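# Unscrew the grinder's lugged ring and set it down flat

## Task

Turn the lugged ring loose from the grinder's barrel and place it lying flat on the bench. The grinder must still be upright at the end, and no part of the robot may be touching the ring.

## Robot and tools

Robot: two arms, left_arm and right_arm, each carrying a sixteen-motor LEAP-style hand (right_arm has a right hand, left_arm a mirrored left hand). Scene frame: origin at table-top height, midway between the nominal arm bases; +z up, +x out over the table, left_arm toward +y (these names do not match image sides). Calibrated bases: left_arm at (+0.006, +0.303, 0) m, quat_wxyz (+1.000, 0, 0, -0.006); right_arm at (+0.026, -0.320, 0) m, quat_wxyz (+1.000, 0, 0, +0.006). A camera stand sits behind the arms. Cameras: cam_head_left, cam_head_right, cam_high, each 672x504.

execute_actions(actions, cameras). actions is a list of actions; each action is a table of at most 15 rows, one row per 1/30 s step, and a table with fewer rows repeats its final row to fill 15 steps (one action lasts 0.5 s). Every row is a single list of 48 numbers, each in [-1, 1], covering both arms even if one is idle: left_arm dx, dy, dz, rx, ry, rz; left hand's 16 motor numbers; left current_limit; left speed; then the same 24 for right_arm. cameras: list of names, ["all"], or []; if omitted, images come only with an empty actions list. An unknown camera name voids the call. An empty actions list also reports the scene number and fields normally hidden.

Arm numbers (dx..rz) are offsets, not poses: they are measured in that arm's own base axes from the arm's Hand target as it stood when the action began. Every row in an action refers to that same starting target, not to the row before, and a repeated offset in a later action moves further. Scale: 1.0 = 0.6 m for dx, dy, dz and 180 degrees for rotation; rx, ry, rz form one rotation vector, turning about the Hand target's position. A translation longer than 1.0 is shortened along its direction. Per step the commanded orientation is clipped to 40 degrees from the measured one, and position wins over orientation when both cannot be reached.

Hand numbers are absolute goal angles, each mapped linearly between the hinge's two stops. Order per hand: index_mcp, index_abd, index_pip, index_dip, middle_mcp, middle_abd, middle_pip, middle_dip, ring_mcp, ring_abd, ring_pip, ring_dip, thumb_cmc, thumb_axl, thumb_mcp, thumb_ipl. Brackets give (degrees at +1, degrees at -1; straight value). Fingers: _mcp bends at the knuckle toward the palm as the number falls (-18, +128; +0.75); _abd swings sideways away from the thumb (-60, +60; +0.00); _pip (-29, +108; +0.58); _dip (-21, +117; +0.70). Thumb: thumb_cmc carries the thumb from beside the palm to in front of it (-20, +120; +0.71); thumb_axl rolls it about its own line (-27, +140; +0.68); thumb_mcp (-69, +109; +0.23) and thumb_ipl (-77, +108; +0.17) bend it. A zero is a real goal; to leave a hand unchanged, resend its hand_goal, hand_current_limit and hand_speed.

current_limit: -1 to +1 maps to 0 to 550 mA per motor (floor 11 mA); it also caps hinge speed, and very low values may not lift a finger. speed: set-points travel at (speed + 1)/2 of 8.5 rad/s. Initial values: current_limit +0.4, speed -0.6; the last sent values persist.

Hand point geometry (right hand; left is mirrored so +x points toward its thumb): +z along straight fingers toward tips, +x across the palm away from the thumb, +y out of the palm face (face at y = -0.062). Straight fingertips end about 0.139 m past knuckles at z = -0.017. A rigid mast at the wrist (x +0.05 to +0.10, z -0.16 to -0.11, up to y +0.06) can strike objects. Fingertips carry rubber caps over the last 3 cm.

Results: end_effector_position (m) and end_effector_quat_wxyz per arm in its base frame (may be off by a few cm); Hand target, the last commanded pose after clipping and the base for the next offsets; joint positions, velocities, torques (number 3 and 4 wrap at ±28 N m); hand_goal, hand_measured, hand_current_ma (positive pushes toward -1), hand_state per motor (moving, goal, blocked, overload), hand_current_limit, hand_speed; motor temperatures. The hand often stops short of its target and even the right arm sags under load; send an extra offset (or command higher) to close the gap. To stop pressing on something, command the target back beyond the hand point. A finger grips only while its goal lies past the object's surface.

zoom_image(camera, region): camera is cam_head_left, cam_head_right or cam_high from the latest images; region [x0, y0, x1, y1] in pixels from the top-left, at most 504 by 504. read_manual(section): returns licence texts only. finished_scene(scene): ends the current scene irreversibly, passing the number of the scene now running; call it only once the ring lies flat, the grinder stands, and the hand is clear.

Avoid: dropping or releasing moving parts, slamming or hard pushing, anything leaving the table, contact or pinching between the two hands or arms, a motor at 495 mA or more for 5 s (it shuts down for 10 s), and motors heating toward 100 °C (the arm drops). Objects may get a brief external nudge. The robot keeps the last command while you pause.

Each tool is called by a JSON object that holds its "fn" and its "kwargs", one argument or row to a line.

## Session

{"fn": "execute_actions", "kwargs": {
  "actions": []
}}

{"fn": "zoom_image", "kwargs": {
  "camera": "cam_head_left",
  "region": [250, 130, 420, 260]
}}

{"fn": "zoom_image", "kwargs": {
  "camera": "cam_high",
  "region": [360, 120, 540, 300]
}}

Scene clock: 0.00 s.
left_arm: end_effector_position=(+0.4543, -0.1672, +0.2969) hand_goal=(+0.754, +0.000, +0.576, +0.696, +0.754, +0.000, +0.576, +0.696, +0.754, +0.000, +0.576, +0.696, +0.714, +0.678, +0.226, +0.168) hand_measured=(+0.754, +0.000, +0.576, +0.696, +0.754, +0.000, +0.576, +0.696, +0.754, +0.000, +0.576, +0.696, +0.714, +0.678, +0.226, +0.168) hand_current_ma=(+0, +0, +0, +0, +0, +0, +0, +0, +0, +0, +0, +0, +0, +0, +0, +0) hand_state=(goal, goal, goal, goal, goal, goal, goal, goal, goal, goal, goal, goal, goal, goal, goal, goal) hand_current_limit=0.40 hand_speed=-0.60 end_effector_quat_wxyz=(+0.277, +0.802, +0.471, +0.242) | right_arm: end_effector_position=(+0.2360, -0.2193, +0.3519) hand_goal=(+0.754, +0.000, +0.576, +0.696, +0.754, +0.000, +0.576, +0.696, +0.754, +0.000, +0.576, +0.696, +0.714, +0.678, +0.226, +0.168) hand_measured=(+0.754, +0.000, +0.576, +0.696, +0.754, +0.000, +0.576, +0.696, +0.754, +0.000, +0.576, +0.696, +0.714, +0.678, +0.226, +0.168) hand_current_ma=(+0, +0, +0, +0, +0, +0, +0, +0, +0, +0, +0, +0, +0, +0, +0, +0) hand_state=(goal, goal, goal, goal, goal, goal, goal, goal, goal, goal, goal, goal, goal, goal, goal, goal) hand_current_limit=0.40 hand_speed=-0.60 end_effector_quat_wxyz=(+0.225, +0.747, +0.123, +0.614)
Joint positions: left_arm=[-0.391 1.003 0.822 -0.638 -0.047 0.136] | right_arm=[-0.906 0.303 0.464 -0.354 -0.709 0.929]
Joint velocities: within noise
Joint torques (N m): no reading
Motor temperatures (°C): left_arm=[22 25 28 24 25 23] | right_arm=[22 23 30 23 22 21]
Heat: left arm: hottest elbow 28 °C; right arm: hottest elbow 30 °C.
Hand target: left_arm +0.4600, -0.1695, +0.3179; +0.291, +0.795, +0.468, +0.252 | right_arm +0.2350, -0.2180, +0.3721; +0.236, +0.737, +0.129, +0.620

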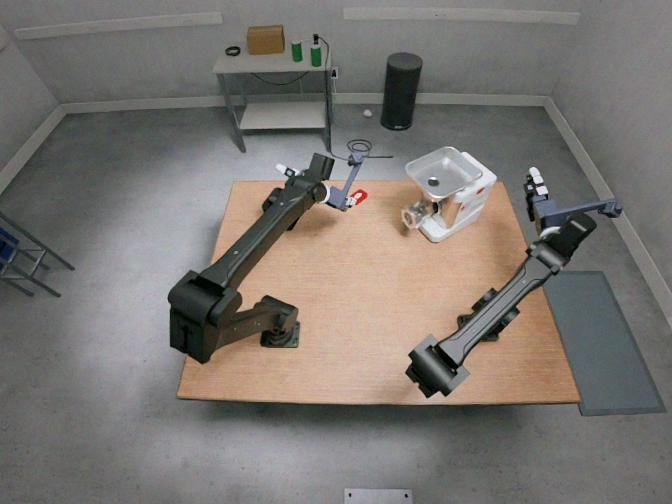

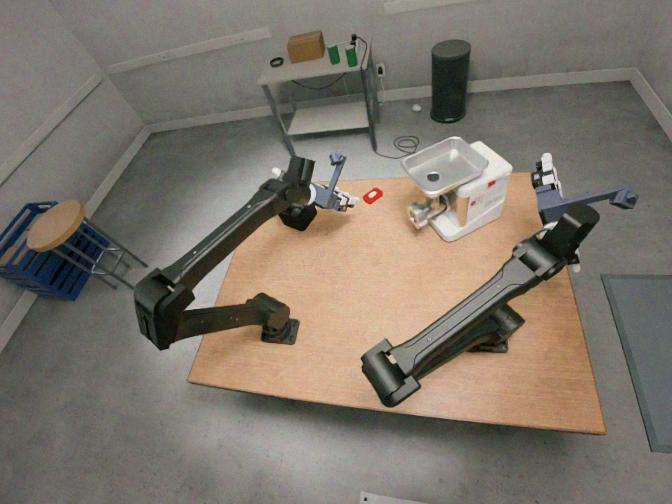

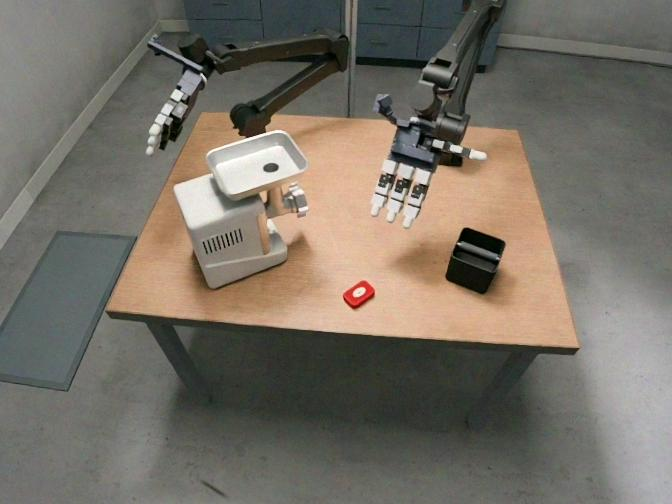

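Scaled by 2.965 from the camera's 672x504 image, which has a finer 960x720 frame.

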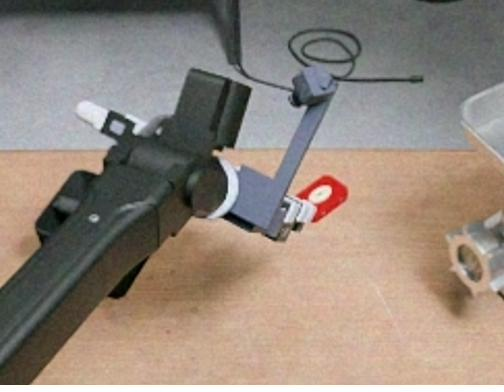

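Scaled by 2.800 from the camera's 672x504 image, which has a finer 960x720 frame.

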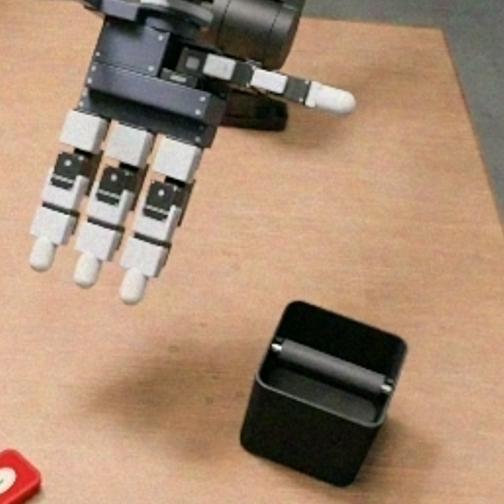

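{"fn": "zoom_image", "kwargs": {
  "camera": "cam_head_left",
  "region": [380, 140, 500, 260]
}}

{"fn": "zoom_image", "kwargs": {
  "camera": "cam_head_right",
  "region": [390, 130, 520, 260]
}}

{"fn": "zoom_image", "kwargs": {
  "camera": "cam_high",
  "region": [165, 115, 345, 295]
}}

{"fn": "zoom_image", "kwargs": {
  "camera": "cam_high",
  "region": [255, 160, 325, 230]
}}

{"fn": "zoom_image", "kwargs": {
  "camera": "cam_head_left",
  "region": [380, 180, 450, 250]
}}

Scaled by 4.200 from the camera's 672x504 image, which has a finer 960x720 frame.

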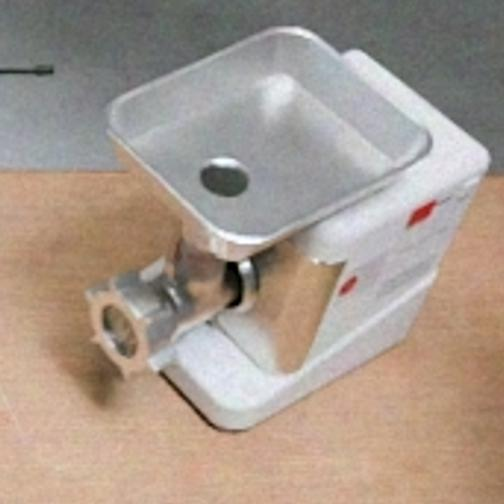

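Scaled by 3.877 from the camera's 672x504 image, which has a finer 960x720 frame.

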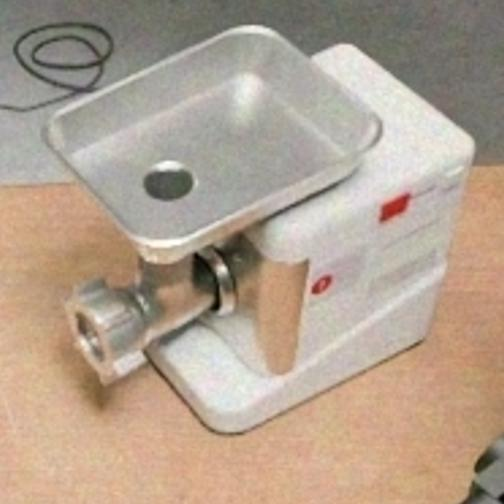

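Scaled by 2.800 from the camera's 672x504 image, which has a finer 960x720 frame.

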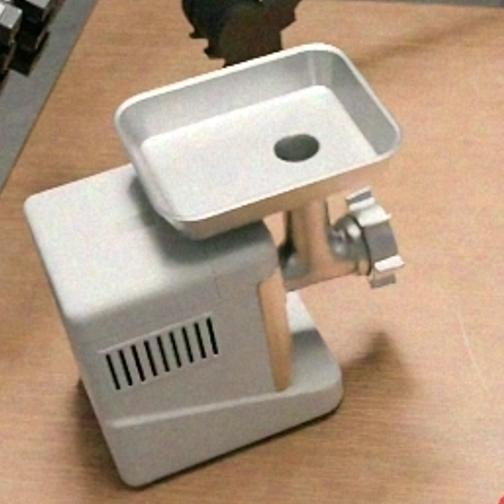

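Scaled by 7.200 from the camera's 672x504 image, which has a finer 960x720 frame.

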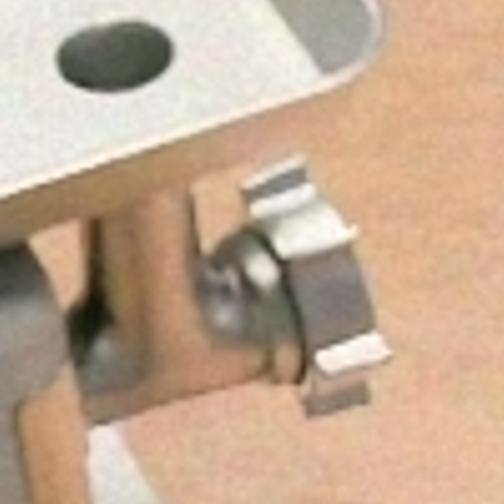

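Scaled by 7.200 from the camera's 672x504 image, which has a finer 960x720 frame.

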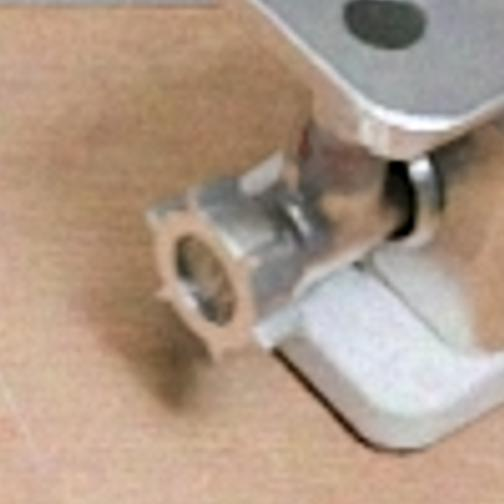

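{"fn": "zoom_image", "kwargs": {
  "camera": "cam_high",
  "region": [280, 175, 320, 225]
}}

{"fn": "zoom_image", "kwargs": {
  "camera": "cam_head_left",
  "region": [395, 200, 435, 240]
}}

{"fn": "zoom_image", "kwargs": {
  "camera": "cam_head_right",
  "region": [395, 190, 445, 240]
}}

Scaled by 10.080 from the camera's 672x504 image, which has a finer 960x720 frame.

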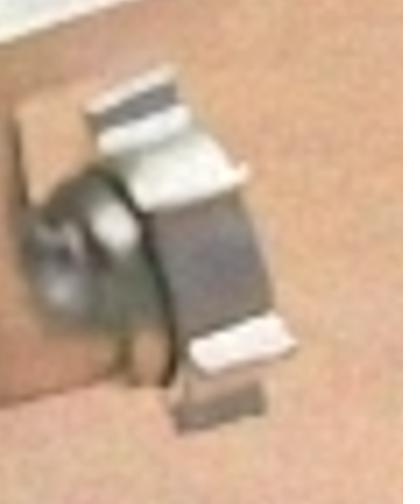

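Scaled by 12.600 from the camera's 672x504 image, which has a finer 960x720 frame.

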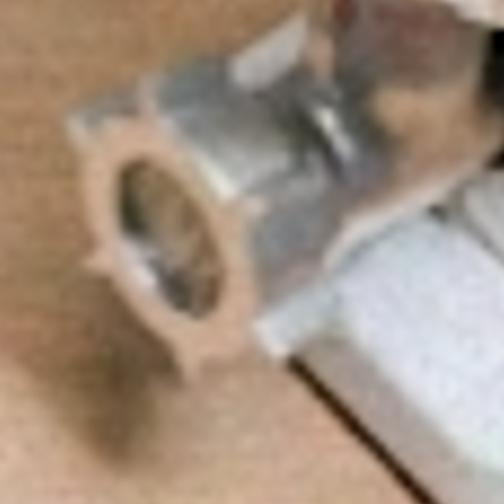

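Scaled by 10.080 from the camera's 672x504 image, which has a finer 960x720 frame.

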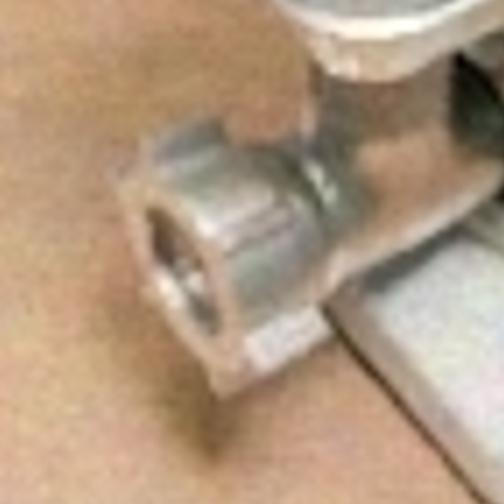

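{"fn": "execute_actions", "kwargs": {
  "actions": [
    [[0.0471,-0.0403,-0.0283,-0.0169,0.0964,0.08,0.2,0,0.2,0.55,1,0,1,1,0.2,0,0.2,0.55,0.7,0.678,0.226,0.168,0.4,-0.5,-0.006,0.1084,-0.0384,-0.0097,0.1028,0.0007,0.2,0,0.2,0.55,0.2,0,0.2,0.55,1,0,0,1,0.7,0.678,0.226,0.168,0.4,-0.5]],
    [[0.0471,-0.0403,-0.0283,-0.0169,0.0964,0.08,-0.479,0,-0.737,0.406,1,0,1,1,-0.479,0,-0.737,0.406,0.7,0.678,0.226,0.168,0.4,-0.5,-0.006,0.1084,-0.0384,-0.0097,0.1028,0.0007,-0.479,0,-0.737,0.406,-0.479,0,-0.737,0.406,1,0,-0.737,1,0.7,0.678,0.226,0.168,0.4,-0.5]],
    [[0.0471,-0.0403,-0.0283,-0.0169,0.0964,0.08,-0.479,0,-0.737,0.406,1,0,1,1,-0.479,0,-0.737,0.406,0.7,0.678,0.226,0.168,0.4,-0.5,-0.006,0.1084,-0.0384,-0.0097,0.1028,0.0007,-0.479,0,-0.737,0.406,-0.479,0,-0.737,0.406,1,0,-0.737,1,0.7,0.678,0.226,0.168,0.4,-0.5]],
    [[0.0471,-0.0403,-0.0283,-0.0169,0.0964,0.08,-0.479,0,-0.737,0.406,1,0,1,1,-0.479,0,-0.737,0.406,0.7,0.678,0.226,0.168,0.4,-0.5,-0.006,0.1084,-0.0384,-0.0097,0.1028,0.0007,-0.479,0,-0.737,0.406,-0.479,0,-0.737,0.406,1,0,-0.737,1,0.7,0.678,0.226,0.168,0.4,-0.5]]
  ],
  "cameras": ["all"]
}}

Scene clock: 222.70 s.
left_arm: end_effector_position=(+0.5618, -0.2613, +0.2322) hand_goal=(-0.478, +0.000, -0.736, +0.406, +1.000, +0.000, +1.000, +1.000, -0.478, +0.000, -0.736, +0.406, +0.700, +0.678, +0.226, +0.168) hand_measured=(-0.464, +0.000, -0.734, +0.408, +0.994, +0.002, +0.996, +0.998, -0.462, +0.000, -0.734, +0.408, +0.700, +0.678, +0.222, +0.168) hand_current_ma=(+37, +0, +5, +4, -15, +4, -7, -6, +50, +0, +5, +4, -1, -1, -10, -1) hand_state=(goal, goal, goal, goal, goal, goal, goal, goal, goal, goal, goal, goal, goal, goal, goal, goal) hand_current_limit=0.40 hand_speed=-0.50 end_effector_quat_wxyz=(-0.002, +0.458, +0.876, -0.154) | right_arm: end_effector_position=(+0.2161, +0.0378, +0.2631) hand_goal=(-0.478, +0.000, -0.736, +0.406, -0.478, +0.000, -0.736, +0.406, +1.000, +0.000, -0.736, +1.000, +0.700, +0.678, +0.226, +0.168) hand_measured=(-0.468, +0.002, -0.734, +0.408, -0.468, +0.002, -0.734, +0.408, +1.000, +0.002, -0.730, +0.998, +0.704, +0.678, +0.220, +0.166) hand_current_ma=(+3, +0, +0, +0, +3, +0, +0, +0, +0, +0, +1, +0, +1, +0, -1, +0) hand_state=(goal, goal, goal, goal, goal, goal, goal, goal, goal, goal, goal, goal, goal, goal, goal, goal) hand_current_limit=0.40 hand_speed=-0.50 end_effector_quat_wxyz=(+0.159, +0.943, +0.292, +0.027)
Joint positions: left_arm=[-0.481 1.936 2.036 -1.674 0.31 -1.088] | right_arm=[0.794 0.957 0.942 -1.662 0.306 1.78]
Joint torques (N m): left_arm=[1.73 -18.14 15.34 -0.02 0.23 -0.21] | right_arm=[-0.38 -3.08 13.04 -0.34 0.46 0.1]
Motor temperatures (°C): left_arm=[22 26 43 24 24 23] | right_arm=[22 23 44 23 22 21]
Heat: left arm: hottest elbow 43 °C; right arm: hottest elbow 44 °C.
Hand target: left_arm +0.5731, -0.2662, +0.2499; -0.089, +0.456, +0.869, -0.169 | right_arm +0.2207, +0.0423, +0.2800; +0.150, +0.946, +0.283, +0.044
Off the commanded pose: left_arm 0.022 m, 10 deg | right_arm 0.018 m, 3 deg.
joint sent to its limit (left arm) — joint 4 (wrist pitch), lower limit. The joint targets are off in orientation, not in position.

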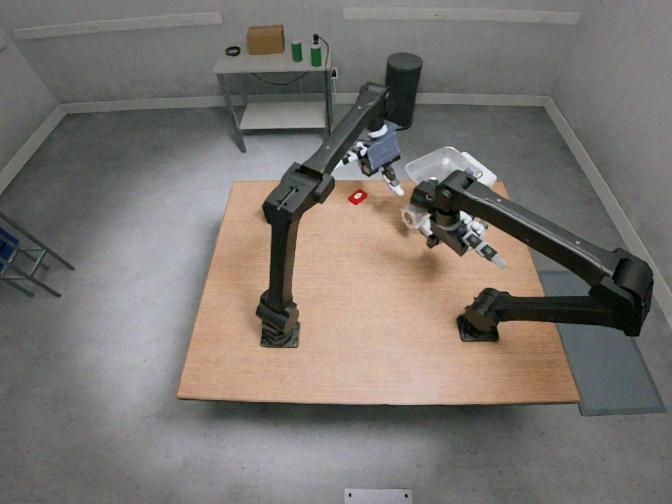

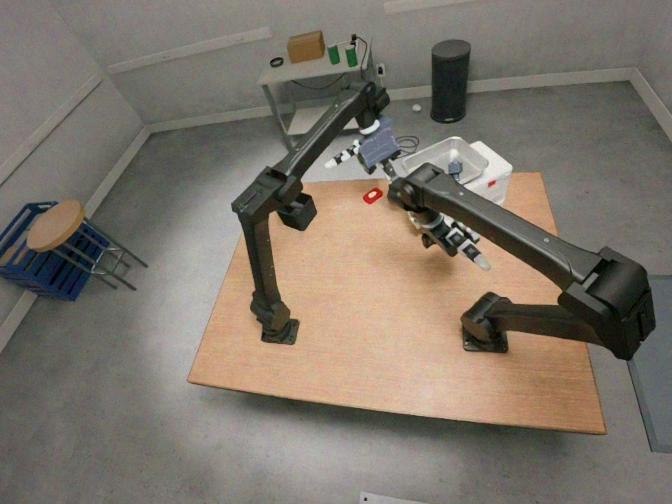

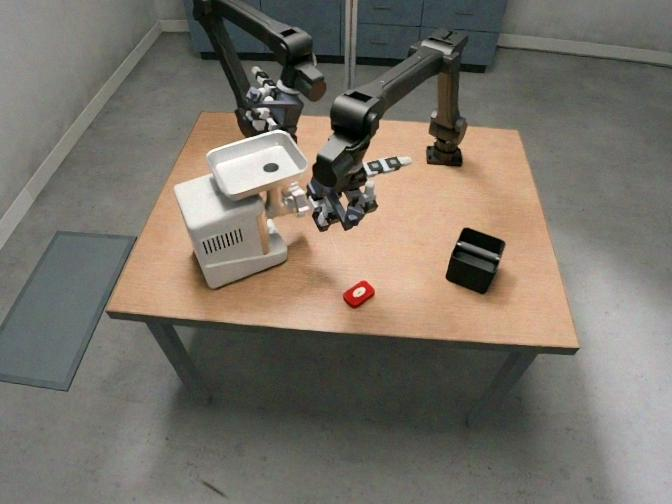

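{"fn": "execute_actions", "kwargs": {
  "actions": [
    [[-0.005,-0.004,-0.07,0,0,0,-0.479,0,-0.737,0.406,1,0,1,1,-0.479,0,-0.737,0.406,0.7,0.678,0.226,0.168,0.4,-0.5,0,0,-0.06,0,0,0,-0.479,0,-0.737,0.406,-0.479,0,-0.737,0.406,1,0,-0.737,1,0.7,0.678,0.226,0.168,0.4,-0.5]],
    [[-0.006,-0.003,-0.065,0,0,0,-0.479,0,-0.737,0.406,1,0,1,1,-0.479,0,-0.737,0.406,0.7,0.678,0.226,0.168,0.4,-0.5,0,0,-0.06,0,0,0,-0.479,0,-0.737,0.406,-0.479,0,-0.737,0.406,1,0,-0.737,1,0.7,0.678,0.226,0.168,0.4,-0.5]]
  ],
  "cameras": ["all"]
}}

{"fn": "zoom_image", "kwargs": {
  "camera": "cam_high",
  "region": [250, 150, 370, 270]
}}

{"fn": "zoom_image", "kwargs": {
  "camera": "cam_head_left",
  "region": [360, 160, 480, 280]
}}

Scene clock: 227.97 s.
left_arm: end_effector_position=(+0.5665, -0.2680, +0.1743) hand_goal=(-0.478, +0.000, -0.736, +0.406, +1.000, +0.000, +1.000, +1.000, -0.478, +0.000, -0.736, +0.406, +0.700, +0.678, +0.226, +0.168) hand_measured=(-0.464, +0.000, -0.734, +0.408, +0.994, +0.002, +0.996, +0.998, -0.462, +0.000, -0.734, +0.408, +0.700, +0.678, +0.222, +0.168) hand_current_ma=(+37, +0, +5, +4, -16, +4, -7, -6, +50, +0, +5, +4, -1, -1, -10, -1) hand_state=(goal, goal, goal, goal, goal, goal, goal, goal, goal, goal, goal, goal, goal, goal, goal, goal) hand_current_limit=0.40 hand_speed=-0.50 end_effector_quat_wxyz=(-0.049, +0.451, +0.876, -0.164) | right_arm: end_effector_position=(+0.2198, +0.0416, +0.2105) hand_goal=(-0.478, +0.000, -0.736, +0.406, -0.478, +0.000, -0.736, +0.406, +1.000, +0.000, -0.736, +1.000, +0.700, +0.678, +0.226, +0.168) hand_measured=(-0.470, +0.002, -0.734, +0.408, -0.468, +0.002, -0.734, +0.408, +1.000, +0.002, -0.730, +0.998, +0.704, +0.678, +0.222, +0.166) hand_current_ma=(+2, +0, +0, +0, +2, +0, +0, +0, +0, +0, +1, +0, +0, +0, -1, +0) hand_state=(goal, goal, goal, goal, goal, goal, goal, goal, goal, goal, goal, goal, goal, goal, goal, goal) hand_current_limit=0.40 hand_speed=-0.50 end_effector_quat_wxyz=(+0.151, +0.945, +0.288, +0.044)
Joint positions: left_arm=[-0.481 2.032 2.036 -1.674 0.329 -1.084] | right_arm=[0.794 0.962 0.812 -1.49 0.308 1.784]
Joint torques (N m): left_arm=[1.38 -18.84 10.14 -0.24 0.23 -0.03] | right_arm=[-0.26 -2.2 8.68 0.43 0.39 0.07]
Heat: left arm: hottest elbow 42 °C; right arm: hottest elbow 44 °C.
Hand target: left_arm +0.5665, -0.2705, +0.1688; -0.089, +0.456, +0.869, -0.169 | right_arm +0.2206, +0.0422, +0.2080; +0.150, +0.946, +0.283, +0.044
Off the commanded pose: left_arm 0.006 m, 5 deg | right_arm 0.003 m, 1 deg.
joint sent to its limit (left arm) — joint 4 (wrist pitch), lower limit. The joint targets are off in orientation, not in position.

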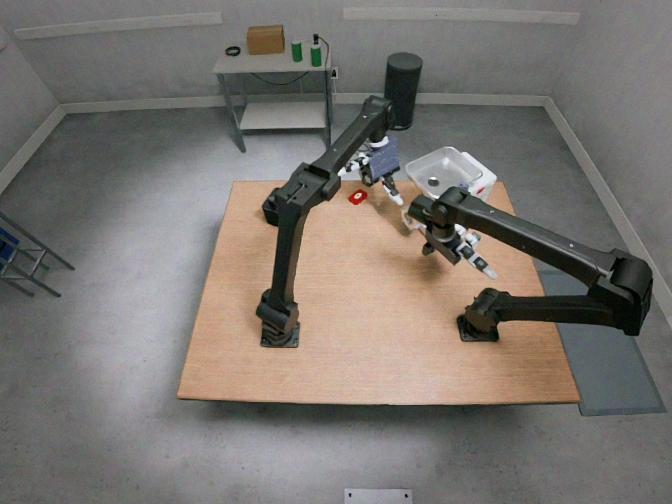

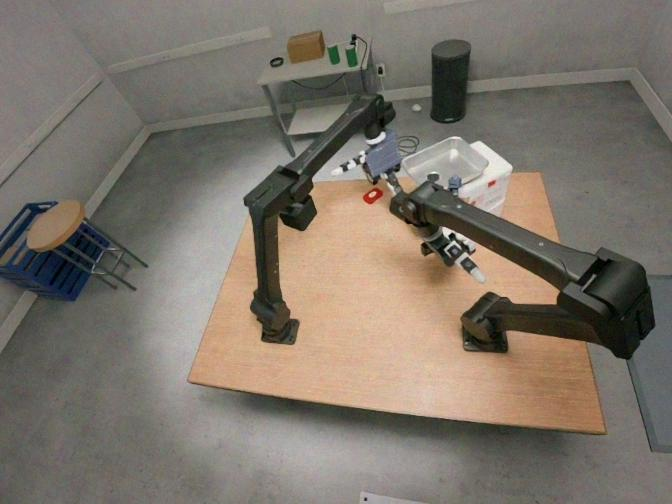

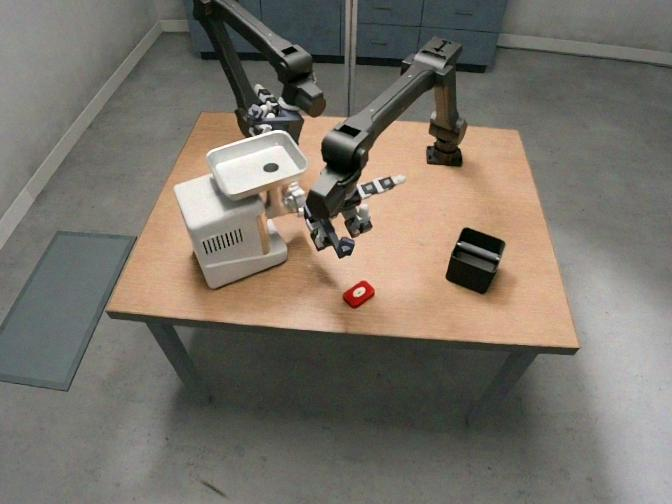

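Scaled by 4.200 from the camera's 672x504 image, which has a finer 960x720 frame.

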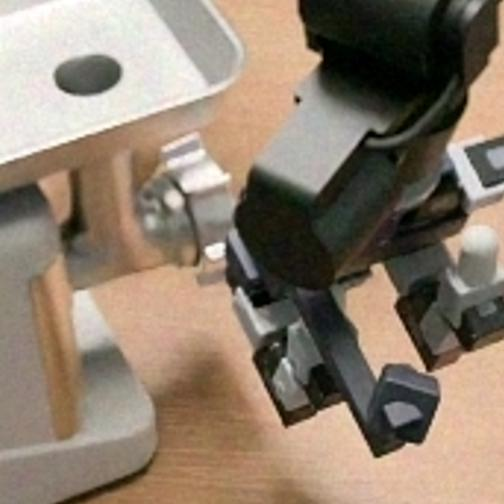

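Scaled by 4.200 from the camera's 672x504 image, which has a finer 960x720 frame.

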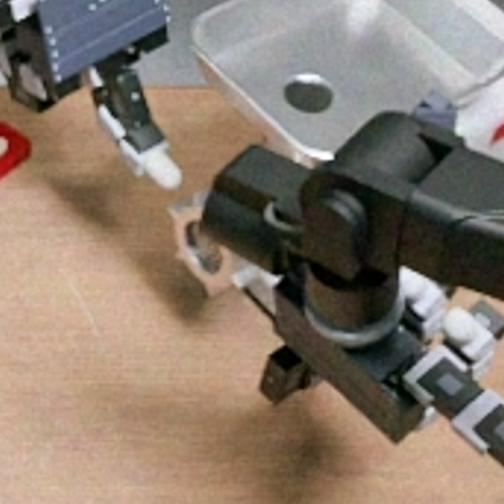

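{"fn": "zoom_image", "kwargs": {
  "camera": "cam_head_right",
  "region": [365, 160, 465, 260]
}}

{"fn": "zoom_image", "kwargs": {
  "camera": "cam_head_left",
  "region": [380, 180, 440, 240]
}}

Scaled by 5.040 from the camera's 672x504 image, which has a finer 960x720 frame.

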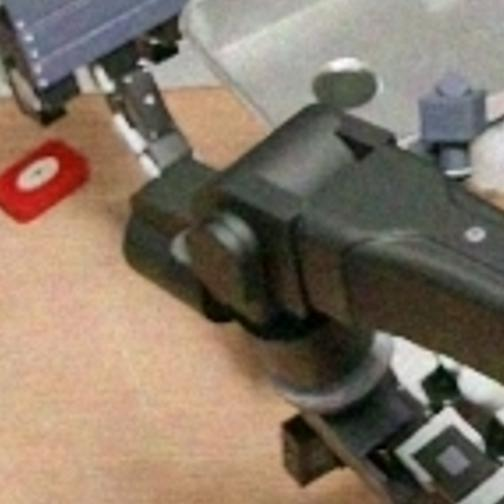

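Scaled by 8.400 from the camera's 672x504 image, which has a finer 960x720 frame.

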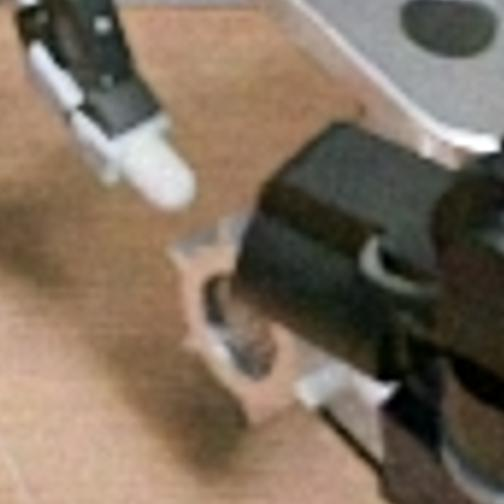

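{"fn": "execute_actions", "kwargs": {
  "actions": []
}}

Scene clock: 283.87 s.
left_arm: end_effector_position=(+0.5665, -0.2680, +0.1743) hand_goal=(-0.478, +0.000, -0.736, +0.406, +1.000, +0.000, +1.000, +1.000, -0.478, +0.000, -0.736, +0.406, +0.700, +0.678, +0.226, +0.168) hand_measured=(-0.464, +0.000, -0.734, +0.408, +0.994, +0.002, +0.996, +0.998, -0.462, +0.000, -0.734, +0.408, +0.700, +0.678, +0.222, +0.168) hand_current_ma=(+37, +0, +5, +4, -16, +4, -7, -6, +50, +0, +5, +4, -1, -1, -10, -1) hand_state=(goal, goal, goal, goal, goal, goal, goal, goal, goal, goal, goal, goal, goal, goal, goal, goal) hand_current_limit=0.40 hand_speed=-0.50 end_effector_quat_wxyz=(-0.049, +0.451, +0.876, -0.164) | right_arm: end_effector_position=(+0.2198, +0.0416, +0.2105) hand_goal=(-0.478, +0.000, -0.736, +0.406, -0.478, +0.000, -0.736, +0.406, +1.000, +0.000, -0.736, +1.000, +0.700, +0.678, +0.226, +0.168) hand_measured=(-0.470, +0.002, -0.734, +0.408, -0.468, +0.002, -0.734, +0.408, +1.000, +0.002, -0.730, +0.998, +0.704, +0.678, +0.222, +0.166) hand_current_ma=(+2, +0, +0, +0, +2, +0, +0, +0, +0, +0, +1, +0, +0, +0, -1, +0) hand_state=(goal, goal, goal, goal, goal, goal, goal, goal, goal, goal, goal, goal, goal, goal, goal, goal) hand_current_limit=0.40 hand_speed=-0.50 end_effector_quat_wxyz=(+0.151, +0.945, +0.288, +0.044)
Joint positions: left_arm=[-0.481 2.032 2.036 -1.674 0.329 -1.084] | right_arm=[0.794 0.962 0.812 -1.49 0.308 1.784]
Joint velocities: within noise
Joint torques (N m): left_arm=[1.38 -18.96 10.14 -0.24 0.22 -0.03] | right_arm=[-0.26 -2.2 8.91 0.55 0.39 0.09]
Motor temperatures (°C): left_arm=[22 29 37 24 24 23] | right_arm=[22 23 39 23 22 21]
Heat: left arm: hottest elbow 37 °C; right arm: hottest elbow 39 °C.
Hand target: left_arm +0.5665, -0.2705, +0.1688; -0.089, +0.456, +0.869, -0.169 | right_arm +0.2206, +0.0422, +0.2080; +0.150, +0.946, +0.283, +0.044
Off the commanded pose: left_arm 0.006 m, 5 deg | right_arm 0.003 m, 1 deg.

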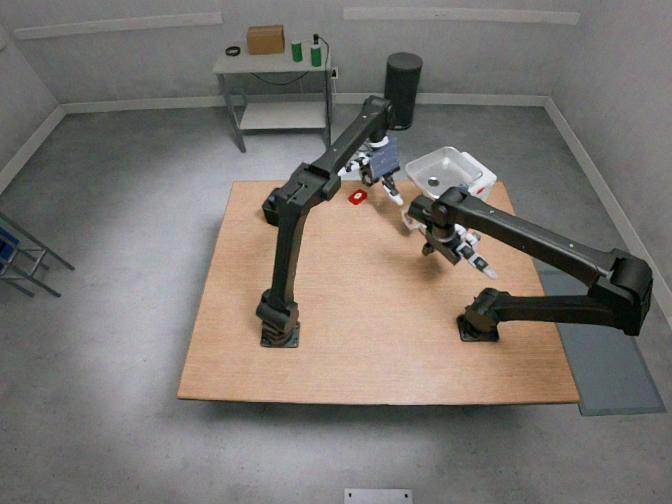

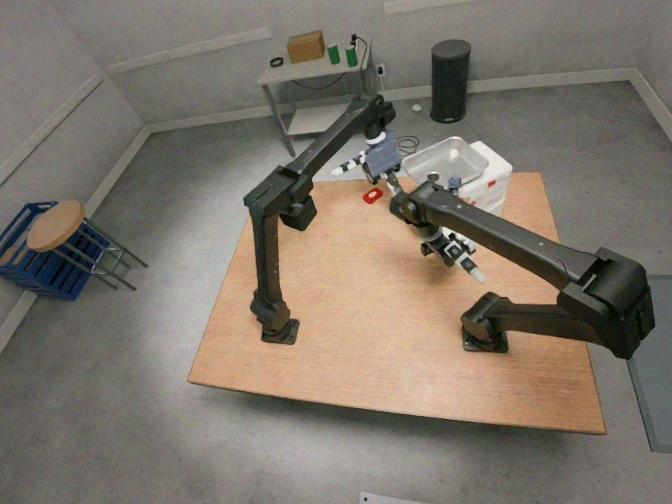

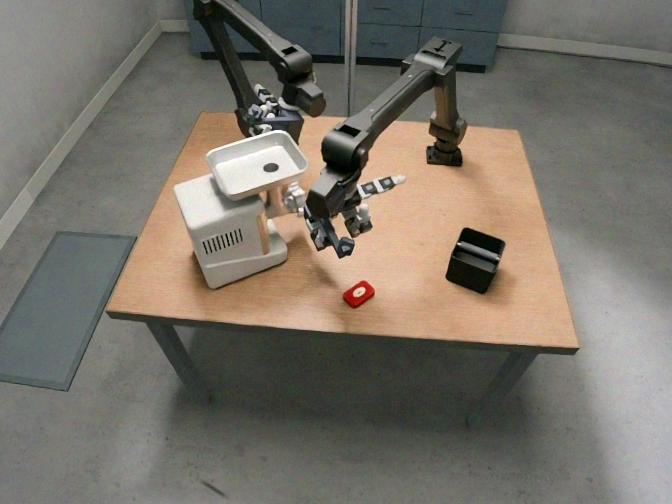

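{"fn": "zoom_image", "kwargs": {
  "camera": "cam_high",
  "region": [230, 130, 370, 270]
}}

{"fn": "zoom_image", "kwargs": {
  "camera": "cam_head_left",
  "region": [360, 160, 460, 260]
}}

{"fn": "zoom_image", "kwargs": {
  "camera": "cam_head_right",
  "region": [340, 120, 520, 300]
}}

Scaled by 3.600 from the camera's 672x504 image, which has a finer 960x720 frame.

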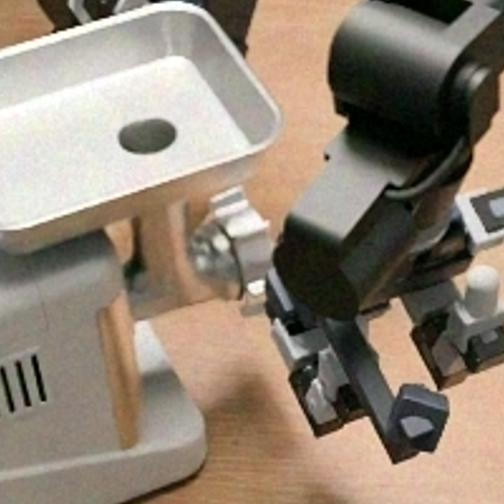

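Scaled by 5.040 from the camera's 672x504 image, which has a finer 960x720 frame.

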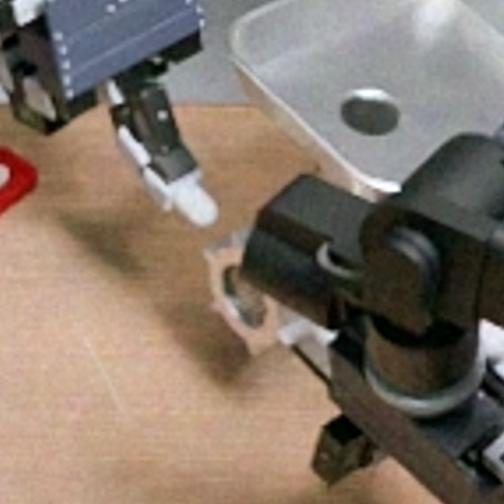

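Scaled by 2.800 from the camera's 672x504 image, which has a finer 960x720 frame.

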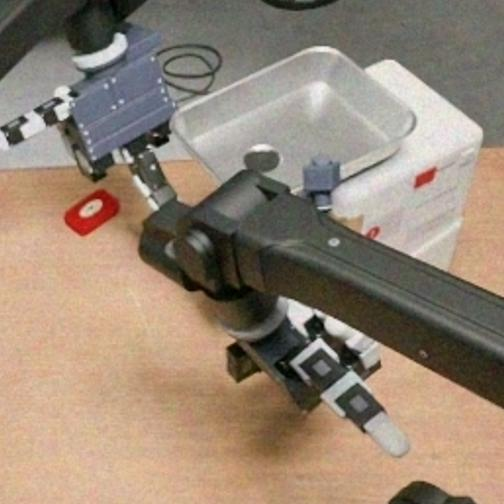

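{"fn": "execute_actions", "kwargs": {
  "actions": [
    [[0,0,-0.0167,0,0,0,-0.478,0,-0.736,0.406,1,0,1,1,-0.478,0,-0.736,0.406,0.7,0.678,0.226,0.168,0.4,-0.5,0,0,0,0,0,0,-0.478,0,-0.736,0.406,-0.478,0,-0.736,0.406,1,0,-0.736,1,0.7,0.678,0.226,0.168,0.4,-0.5]]
  ],
  "cameras": ["cam_head_left", "cam_high"]
}}

{"fn": "zoom_image", "kwargs": {
  "camera": "cam_head_left",
  "region": [380, 180, 440, 240]
}}

Scene clock: 310.40 s.
left_arm: end_effector_position=(+0.5668, -0.2684, +0.1741) hand_goal=(-0.478, +0.000, -0.736, +0.406, +1.000, +0.000, +1.000, +1.000, -0.478, +0.000, -0.736, +0.406, +0.700, +0.678, +0.226, +0.168) hand_measured=(-0.464, +0.000, -0.734, +0.408, +0.994, +0.002, +0.996, +0.998, -0.462, +0.000, -0.734, +0.408, +0.700, +0.678, +0.222, +0.168) hand_current_ma=(+37, +0, +5, +4, -16, +4, -7, -6, +50, +0, +5, +4, -1, -1, -10, -1) hand_state=(goal, goal, goal, goal, goal, goal, goal, goal, goal, goal, goal, goal, goal, goal, goal, goal) hand_current_limit=0.40 hand_speed=-0.50 end_effector_quat_wxyz=(-0.048, +0.453, +0.875, -0.165) | right_arm: end_effector_position=(+0.2198, +0.0416, +0.2105) hand_goal=(-0.478, +0.000, -0.736, +0.406, -0.478, +0.000, -0.736, +0.406, +1.000, +0.000, -0.736, +1.000, +0.700, +0.678, +0.226, +0.168) hand_measured=(-0.470, +0.002, -0.734, +0.408, -0.468, +0.002, -0.734, +0.408, +1.000, +0.002, -0.730, +0.998, +0.704, +0.678, +0.222, +0.166) hand_current_ma=(+2, +0, +0, +0, +2, +0, +0, +0, +0, +0, +1, +0, +0, +0, -1, +0) hand_state=(goal, goal, goal, goal, goal, goal, goal, goal, goal, goal, goal, goal, goal, goal, goal, goal) hand_current_limit=0.40 hand_speed=-0.50 end_effector_quat_wxyz=(+0.151, +0.945, +0.288, +0.044)
Joint positions: left_arm=[-0.481 2.032 2.036 -1.674 0.33 -1.079] | right_arm=[0.794 0.962 0.812 -1.49 0.308 1.784]
Joint torques (N m): left_arm=[1.44 -17.85 9.77 -0.25 0.25 -0.03] | right_arm=[-0.38 -2.43 8.9 0.46 0.4 0.07]
Heat: left arm: hottest elbow 36 °C; right arm: hottest elbow 38 °C.
Hand target: left_arm +0.5665, -0.2705, +0.1590; -0.089, +0.456, +0.869, -0.169 | right_arm +0.2206, +0.0422, +0.2080; +0.150, +0.946, +0.283, +0.044
Off the commanded pose: left_arm 0.015 m, 5 deg | right_arm 0.003 m, 1 deg.
joint sent to its limit (left arm) — joint 4 (wrist pitch), lower limit. The joint targets are off in orientation, not in position.
Images, in order (width x height): cam_head_left 672x504, cam_high 672x504.

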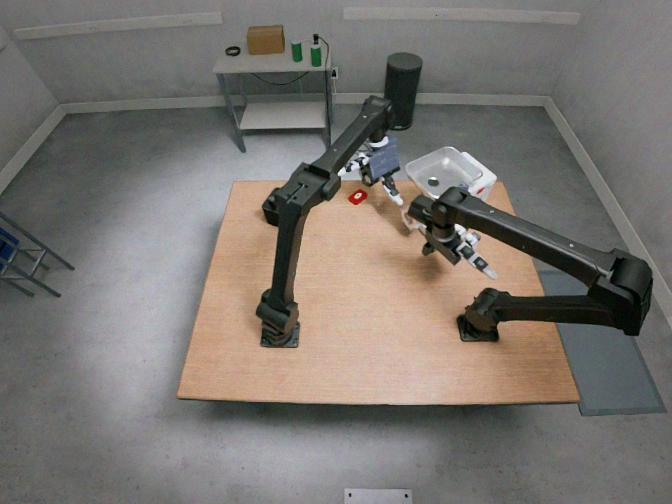

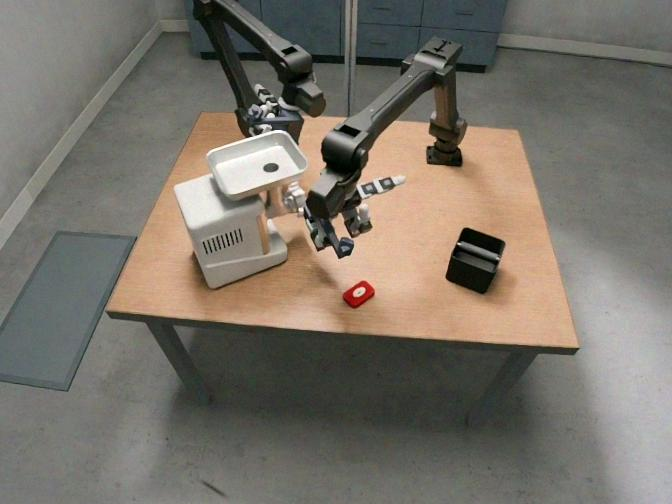

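Scaled by 8.400 from the camera's 672x504 image, which has a finer 960x720 frame.

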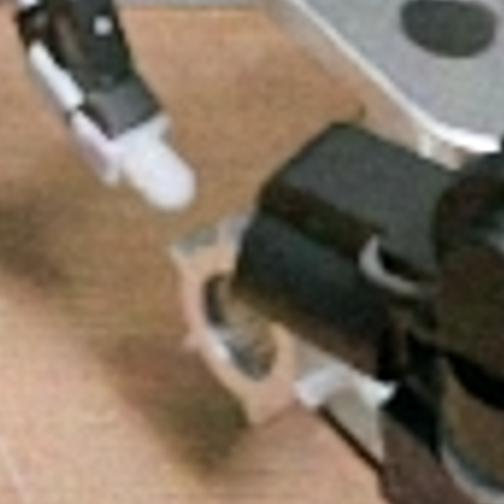

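{"fn": "execute_actions", "kwargs": {
  "actions": [
    [[0,0,-0.01,0,0,0,-0.478,0,-0.736,0.406,1,0,1,1,-0.478,0,-0.736,0.406,0.7,0.678,0.226,0.168,0.4,-0.5,0,0,0,0,0,0,-0.478,0,-0.736,0.406,-0.478,0,-0.736,0.406,1,0,-0.736,1,0.7,0.678,0.226,0.168,0.4,-0.5]]
  ],
  "cameras": ["cam_head_left"]
}}

{"fn": "zoom_image", "kwargs": {
  "camera": "cam_head_left",
  "region": [380, 180, 440, 240]
}}

Scene clock: 315.53 s.
left_arm: end_effector_position=(+0.5673, -0.2690, +0.1666) hand_goal=(-0.478, +0.000, -0.736, +0.406, +1.000, +0.000, +1.000, +1.000, -0.478, +0.000, -0.736, +0.406, +0.700, +0.678, +0.226, +0.168) hand_measured=(-0.464, +0.000, -0.734, +0.408, +0.994, +0.002, +0.996, +0.998, -0.462, +0.000, -0.734, +0.408, +0.700, +0.678, +0.222, +0.168) hand_current_ma=(+37, +0, +5, +4, -16, +4, -7, -6, +50, +0, +5, +4, -1, -1, -10, -1) hand_state=(goal, goal, goal, goal, goal, goal, goal, goal, goal, goal, goal, goal, goal, goal, goal, goal) hand_current_limit=0.40 hand_speed=-0.50 end_effector_quat_wxyz=(-0.054, +0.453, +0.874, -0.165) | right_arm: end_effector_position=(+0.2198, +0.0416, +0.2105) hand_goal=(-0.478, +0.000, -0.736, +0.406, -0.478, +0.000, -0.736, +0.406, +1.000, +0.000, -0.736, +1.000, +0.700, +0.678, +0.226, +0.168) hand_measured=(-0.470, +0.002, -0.734, +0.408, -0.468, +0.002, -0.734, +0.408, +1.000, +0.002, -0.730, +0.998, +0.704, +0.678, +0.222, +0.166) hand_current_ma=(+2, +0, +0, +0, +2, +0, +0, +0, +0, +0, +1, +0, +0, +0, -1, +0) hand_state=(goal, goal, goal, goal, goal, goal, goal, goal, goal, goal, goal, goal, goal, goal, goal, goal) hand_current_limit=0.40 hand_speed=-0.50 end_effector_quat_wxyz=(+0.151, +0.945, +0.288, +0.044)
Joint positions: left_arm=[-0.481 2.044 2.036 -1.674 0.332 -1.077] | right_arm=[0.794 0.962 0.812 -1.49 0.308 1.784]
Joint torques (N m): left_arm=[1.49 -18.26 9.62 -0.28 0.25 -0.03] | right_arm=[-0.5 -2.2 8.8 0.44 0.4 0.11]
Heat: left arm: hottest elbow 36 °C; right arm: hottest elbow 38 °C.
Hand target: left_arm +0.5665, -0.2705, +0.1529; -0.089, +0.456, +0.869, -0.169 | right_arm +0.2206, +0.0422, +0.2080; +0.150, +0.946, +0.283, +0.044
Off the commanded pose: left_arm 0.014 m, 4 deg | right_arm 0.003 m, 1 deg.
joint sent to its limit (left arm) — joint 4 (wrist pitch), lower limit. The joint targets still meet the commanded pose.
Images, in order (width x height): cam_head_left 672x504.

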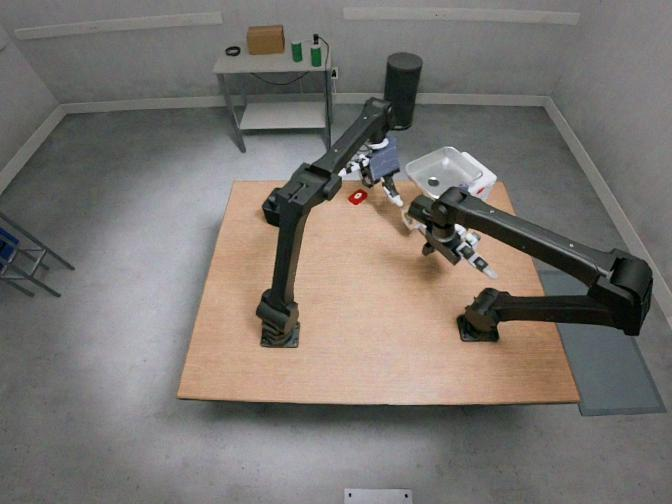

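Scaled by 8.400 from the camera's 672x504 image, which has a finer 960x720 frame.

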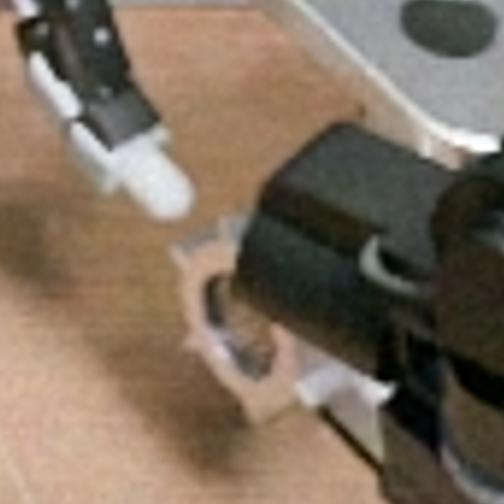

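{"fn": "execute_actions", "kwargs": {
  "actions": [
    [[0,0,-0.02,0,0,0,-0.478,0,-0.736,0.406,1,0,1,1,-0.478,0,-0.736,0.406,0.7,0.678,0.226,0.168,0.4,-0.5,0,0,0,0,0,0,-0.478,0,-0.736,0.406,-0.478,0,-0.736,0.406,1,0,-0.736,1,0.7,0.678,0.226,0.168,0.4,-0.5]]
  ],
  "cameras": ["cam_head_left"]
}}

{"fn": "zoom_image", "kwargs": {
  "camera": "cam_head_left",
  "region": [380, 180, 440, 240]
}}

Scene clock: 318.50 s.
left_arm: end_effector_position=(+0.5680, -0.2699, +0.1543) hand_goal=(-0.478, +0.000, -0.736, +0.406, +1.000, +0.000, +1.000, +1.000, -0.478, +0.000, -0.736, +0.406, +0.700, +0.678, +0.226, +0.168) hand_measured=(-0.464, +0.000, -0.734, +0.408, +0.994, +0.002, +0.996, +0.998, -0.462, +0.000, -0.734, +0.408, +0.700, +0.678, +0.222, +0.168) hand_current_ma=(+37, +0, +5, +4, -16, +4, -7, -6, +50, +0, +5, +4, -1, -1, -10, -1) hand_state=(goal, goal, goal, goal, goal, goal, goal, goal, goal, goal, goal, goal, goal, goal, goal, goal) hand_current_limit=0.40 hand_speed=-0.50 end_effector_quat_wxyz=(-0.064, +0.454, +0.873, -0.166) | right_arm: end_effector_position=(+0.2198, +0.0416, +0.2105) hand_goal=(-0.478, +0.000, -0.736, +0.406, -0.478, +0.000, -0.736, +0.406, +1.000, +0.000, -0.736, +1.000, +0.700, +0.678, +0.226, +0.168) hand_measured=(-0.470, +0.002, -0.734, +0.408, -0.468, +0.002, -0.734, +0.408, +1.000, +0.002, -0.730, +0.998, +0.704, +0.678, +0.222, +0.166) hand_current_ma=(+2, +0, +0, +0, +2, +0, +0, +0, +0, +0, +1, +0, +0, +0, -1, +0) hand_state=(goal, goal, goal, goal, goal, goal, goal, goal, goal, goal, goal, goal, goal, goal, goal, goal) hand_current_limit=0.40 hand_speed=-0.50 end_effector_quat_wxyz=(+0.151, +0.945, +0.288, +0.044)
Joint positions: left_arm=[-0.481 2.064 2.036 -1.674 0.333 -1.071] | right_arm=[0.794 0.962 0.812 -1.49 0.308 1.784]
Joint torques (N m): left_arm=[1.55 -18.67 9.36 -0.31 0.24 -0.03] | right_arm=[-0.38 -1.9 8.85 0.54 0.39 0.09]
Heat: left arm: hottest elbow 36 °C; right arm: hottest elbow 38 °C.
Hand target: left_arm +0.5665, -0.2704, +0.1409; -0.089, +0.456, +0.869, -0.169 | right_arm +0.2206, +0.0422, +0.2080; +0.150, +0.946, +0.283, +0.044
Off the commanded pose: left_arm 0.014 m, 3 deg | right_arm 0.003 m, 1 deg.
joint sent to its limit (left arm) — joint 4 (wrist pitch), lower limit. The joint targets still meet the commanded pose.
Images, in order (width x height): cam_head_left 672x504.

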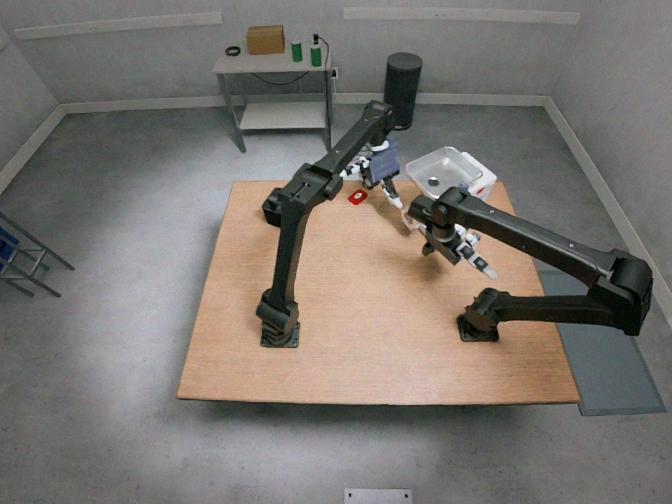

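Scaled by 8.400 from the camera's 672x504 image, which has a finer 960x720 frame.

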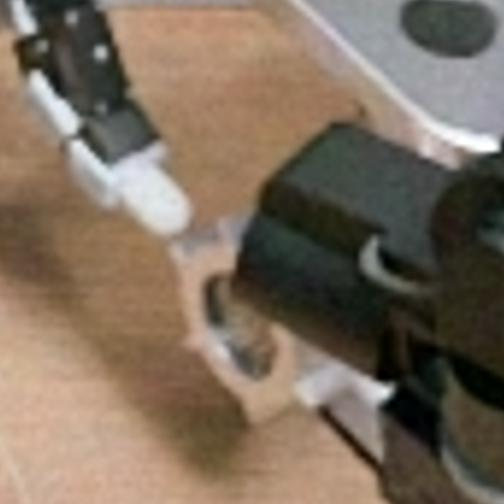

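{"fn": "execute_actions", "kwargs": {
  "actions": [
    [[0.017,-0.0247,0,0,0,0,-0.478,0,-0.736,0.406,1,0,1,1,-0.478,0,-0.736,0.406,0.7,0.678,0.226,0.168,0.4,-0.5,0,0,0,0,0,0,-0.478,0,-0.736,0.406,-0.478,0,-0.736,0.406,1,0,-0.736,1,0.7,0.678,0.226,0.168,0.4,-0.5]]
  ],
  "cameras": ["cam_head_left"]
}}

{"fn": "zoom_image", "kwargs": {
  "camera": "cam_head_left",
  "region": [380, 180, 440, 240]
}}

Scene clock: 326.63 s.
left_arm: end_effector_position=(+0.5668, -0.2750, +0.1325) hand_goal=(-0.478, +0.000, -0.736, +0.406, +1.000, +0.000, +1.000, +1.000, -0.478, +0.000, -0.736, +0.406, +0.700, +0.678, +0.226, +0.168) hand_measured=(-0.464, +0.000, -0.734, +0.408, +0.992, +0.002, +1.000, +1.000, -0.462, +0.000, -0.734, +0.408, +0.698, +0.678, +0.222, +0.168) hand_current_ma=(+37, +0, +5, +4, -18, +2, +0, +0, +50, +0, +5, +4, -2, -1, -10, -1) hand_state=(goal, goal, goal, goal, goal, goal, goal, goal, goal, goal, goal, goal, goal, goal, goal, goal) hand_current_limit=0.40 hand_speed=-0.50 end_effector_quat_wxyz=(-0.082, +0.454, +0.872, -0.166) | right_arm: end_effector_position=(+0.2198, +0.0416, +0.2105) hand_goal=(-0.478, +0.000, -0.736, +0.406, -0.478, +0.000, -0.736, +0.406, +1.000, +0.000, -0.736, +1.000, +0.700, +0.678, +0.226, +0.168) hand_measured=(-0.470, +0.002, -0.734, +0.408, -0.468, +0.002, -0.734, +0.408, +1.000, +0.002, -0.730, +0.998, +0.704, +0.678, +0.222, +0.166) hand_current_ma=(+2, +0, +0, +0, +2, +0, +0, +0, +0, +0, +1, +0, +0, +0, -1, +0) hand_state=(goal, goal, goal, goal, goal, goal, goal, goal, goal, goal, goal, goal, goal, goal, goal, goal) hand_current_limit=0.40 hand_speed=-0.50 end_effector_quat_wxyz=(+0.151, +0.945, +0.288, +0.044)
Joint positions: left_arm=[-0.489 2.102 2.038 -1.674 0.333 -1.071] | right_arm=[0.794 0.962 0.812 -1.49 0.308 1.784]
Joint torques (N m): left_arm=[1.08 -19.19 14.41 -0.4 0.25 -0.21] | right_arm=[-1.08 -2.14 8.84 0.35 0.38 0.07]
Heat: left arm: hottest elbow 36 °C; right arm: hottest elbow 37 °C.
Hand target: left_arm +0.5767, -0.2853, +0.1409; -0.089, +0.456, +0.869, -0.169 | right_arm +0.2206, +0.0422, +0.2080; +0.150, +0.946, +0.283, +0.044
Off the commanded pose: left_arm 0.017 m, 1 deg | right_arm 0.003 m, 1 deg.
joint sent to its limit (left arm) — joint 4 (wrist pitch), lower limit. The joint targets still meet the commanded pose.
Images, in order (width x height): cam_head_left 672x504.

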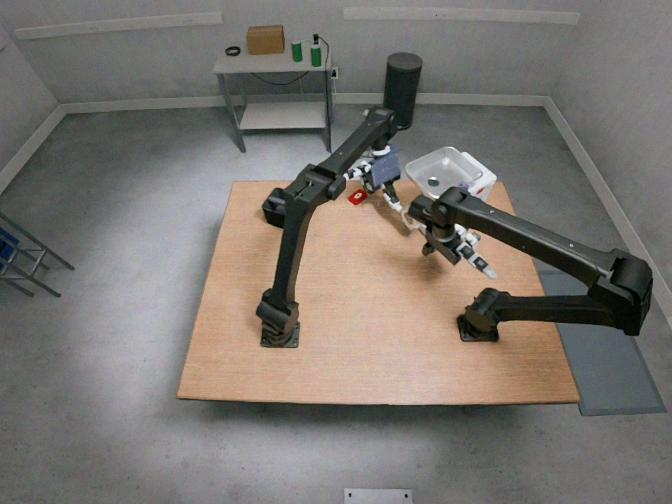

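Scaled by 8.400 from the camera's 672x504 image, which has a finer 960x720 frame.

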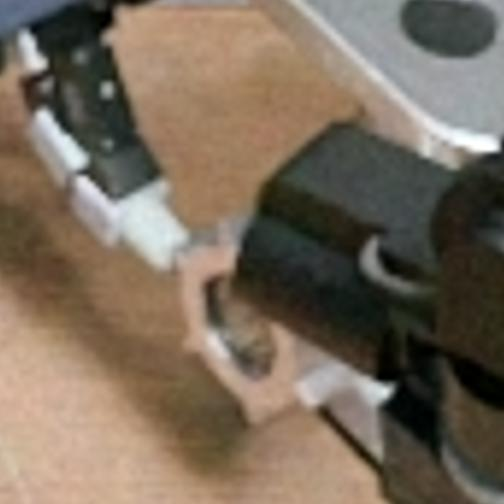

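{"fn": "zoom_image", "kwargs": {
  "camera": "cam_head_left",
  "region": [392, 198, 416, 222]
}}

Scaled by 21.000 from the camera's 672x504 image, which has a finer 960x720 frame.

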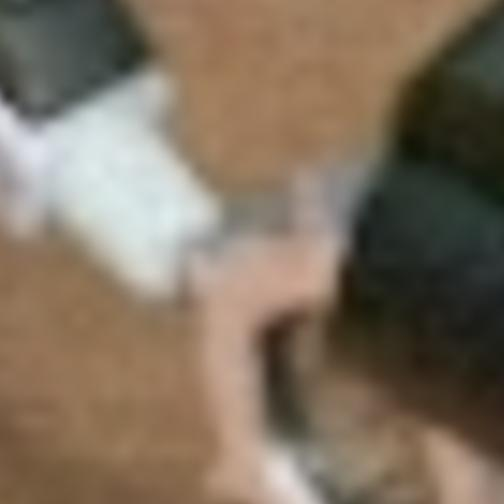

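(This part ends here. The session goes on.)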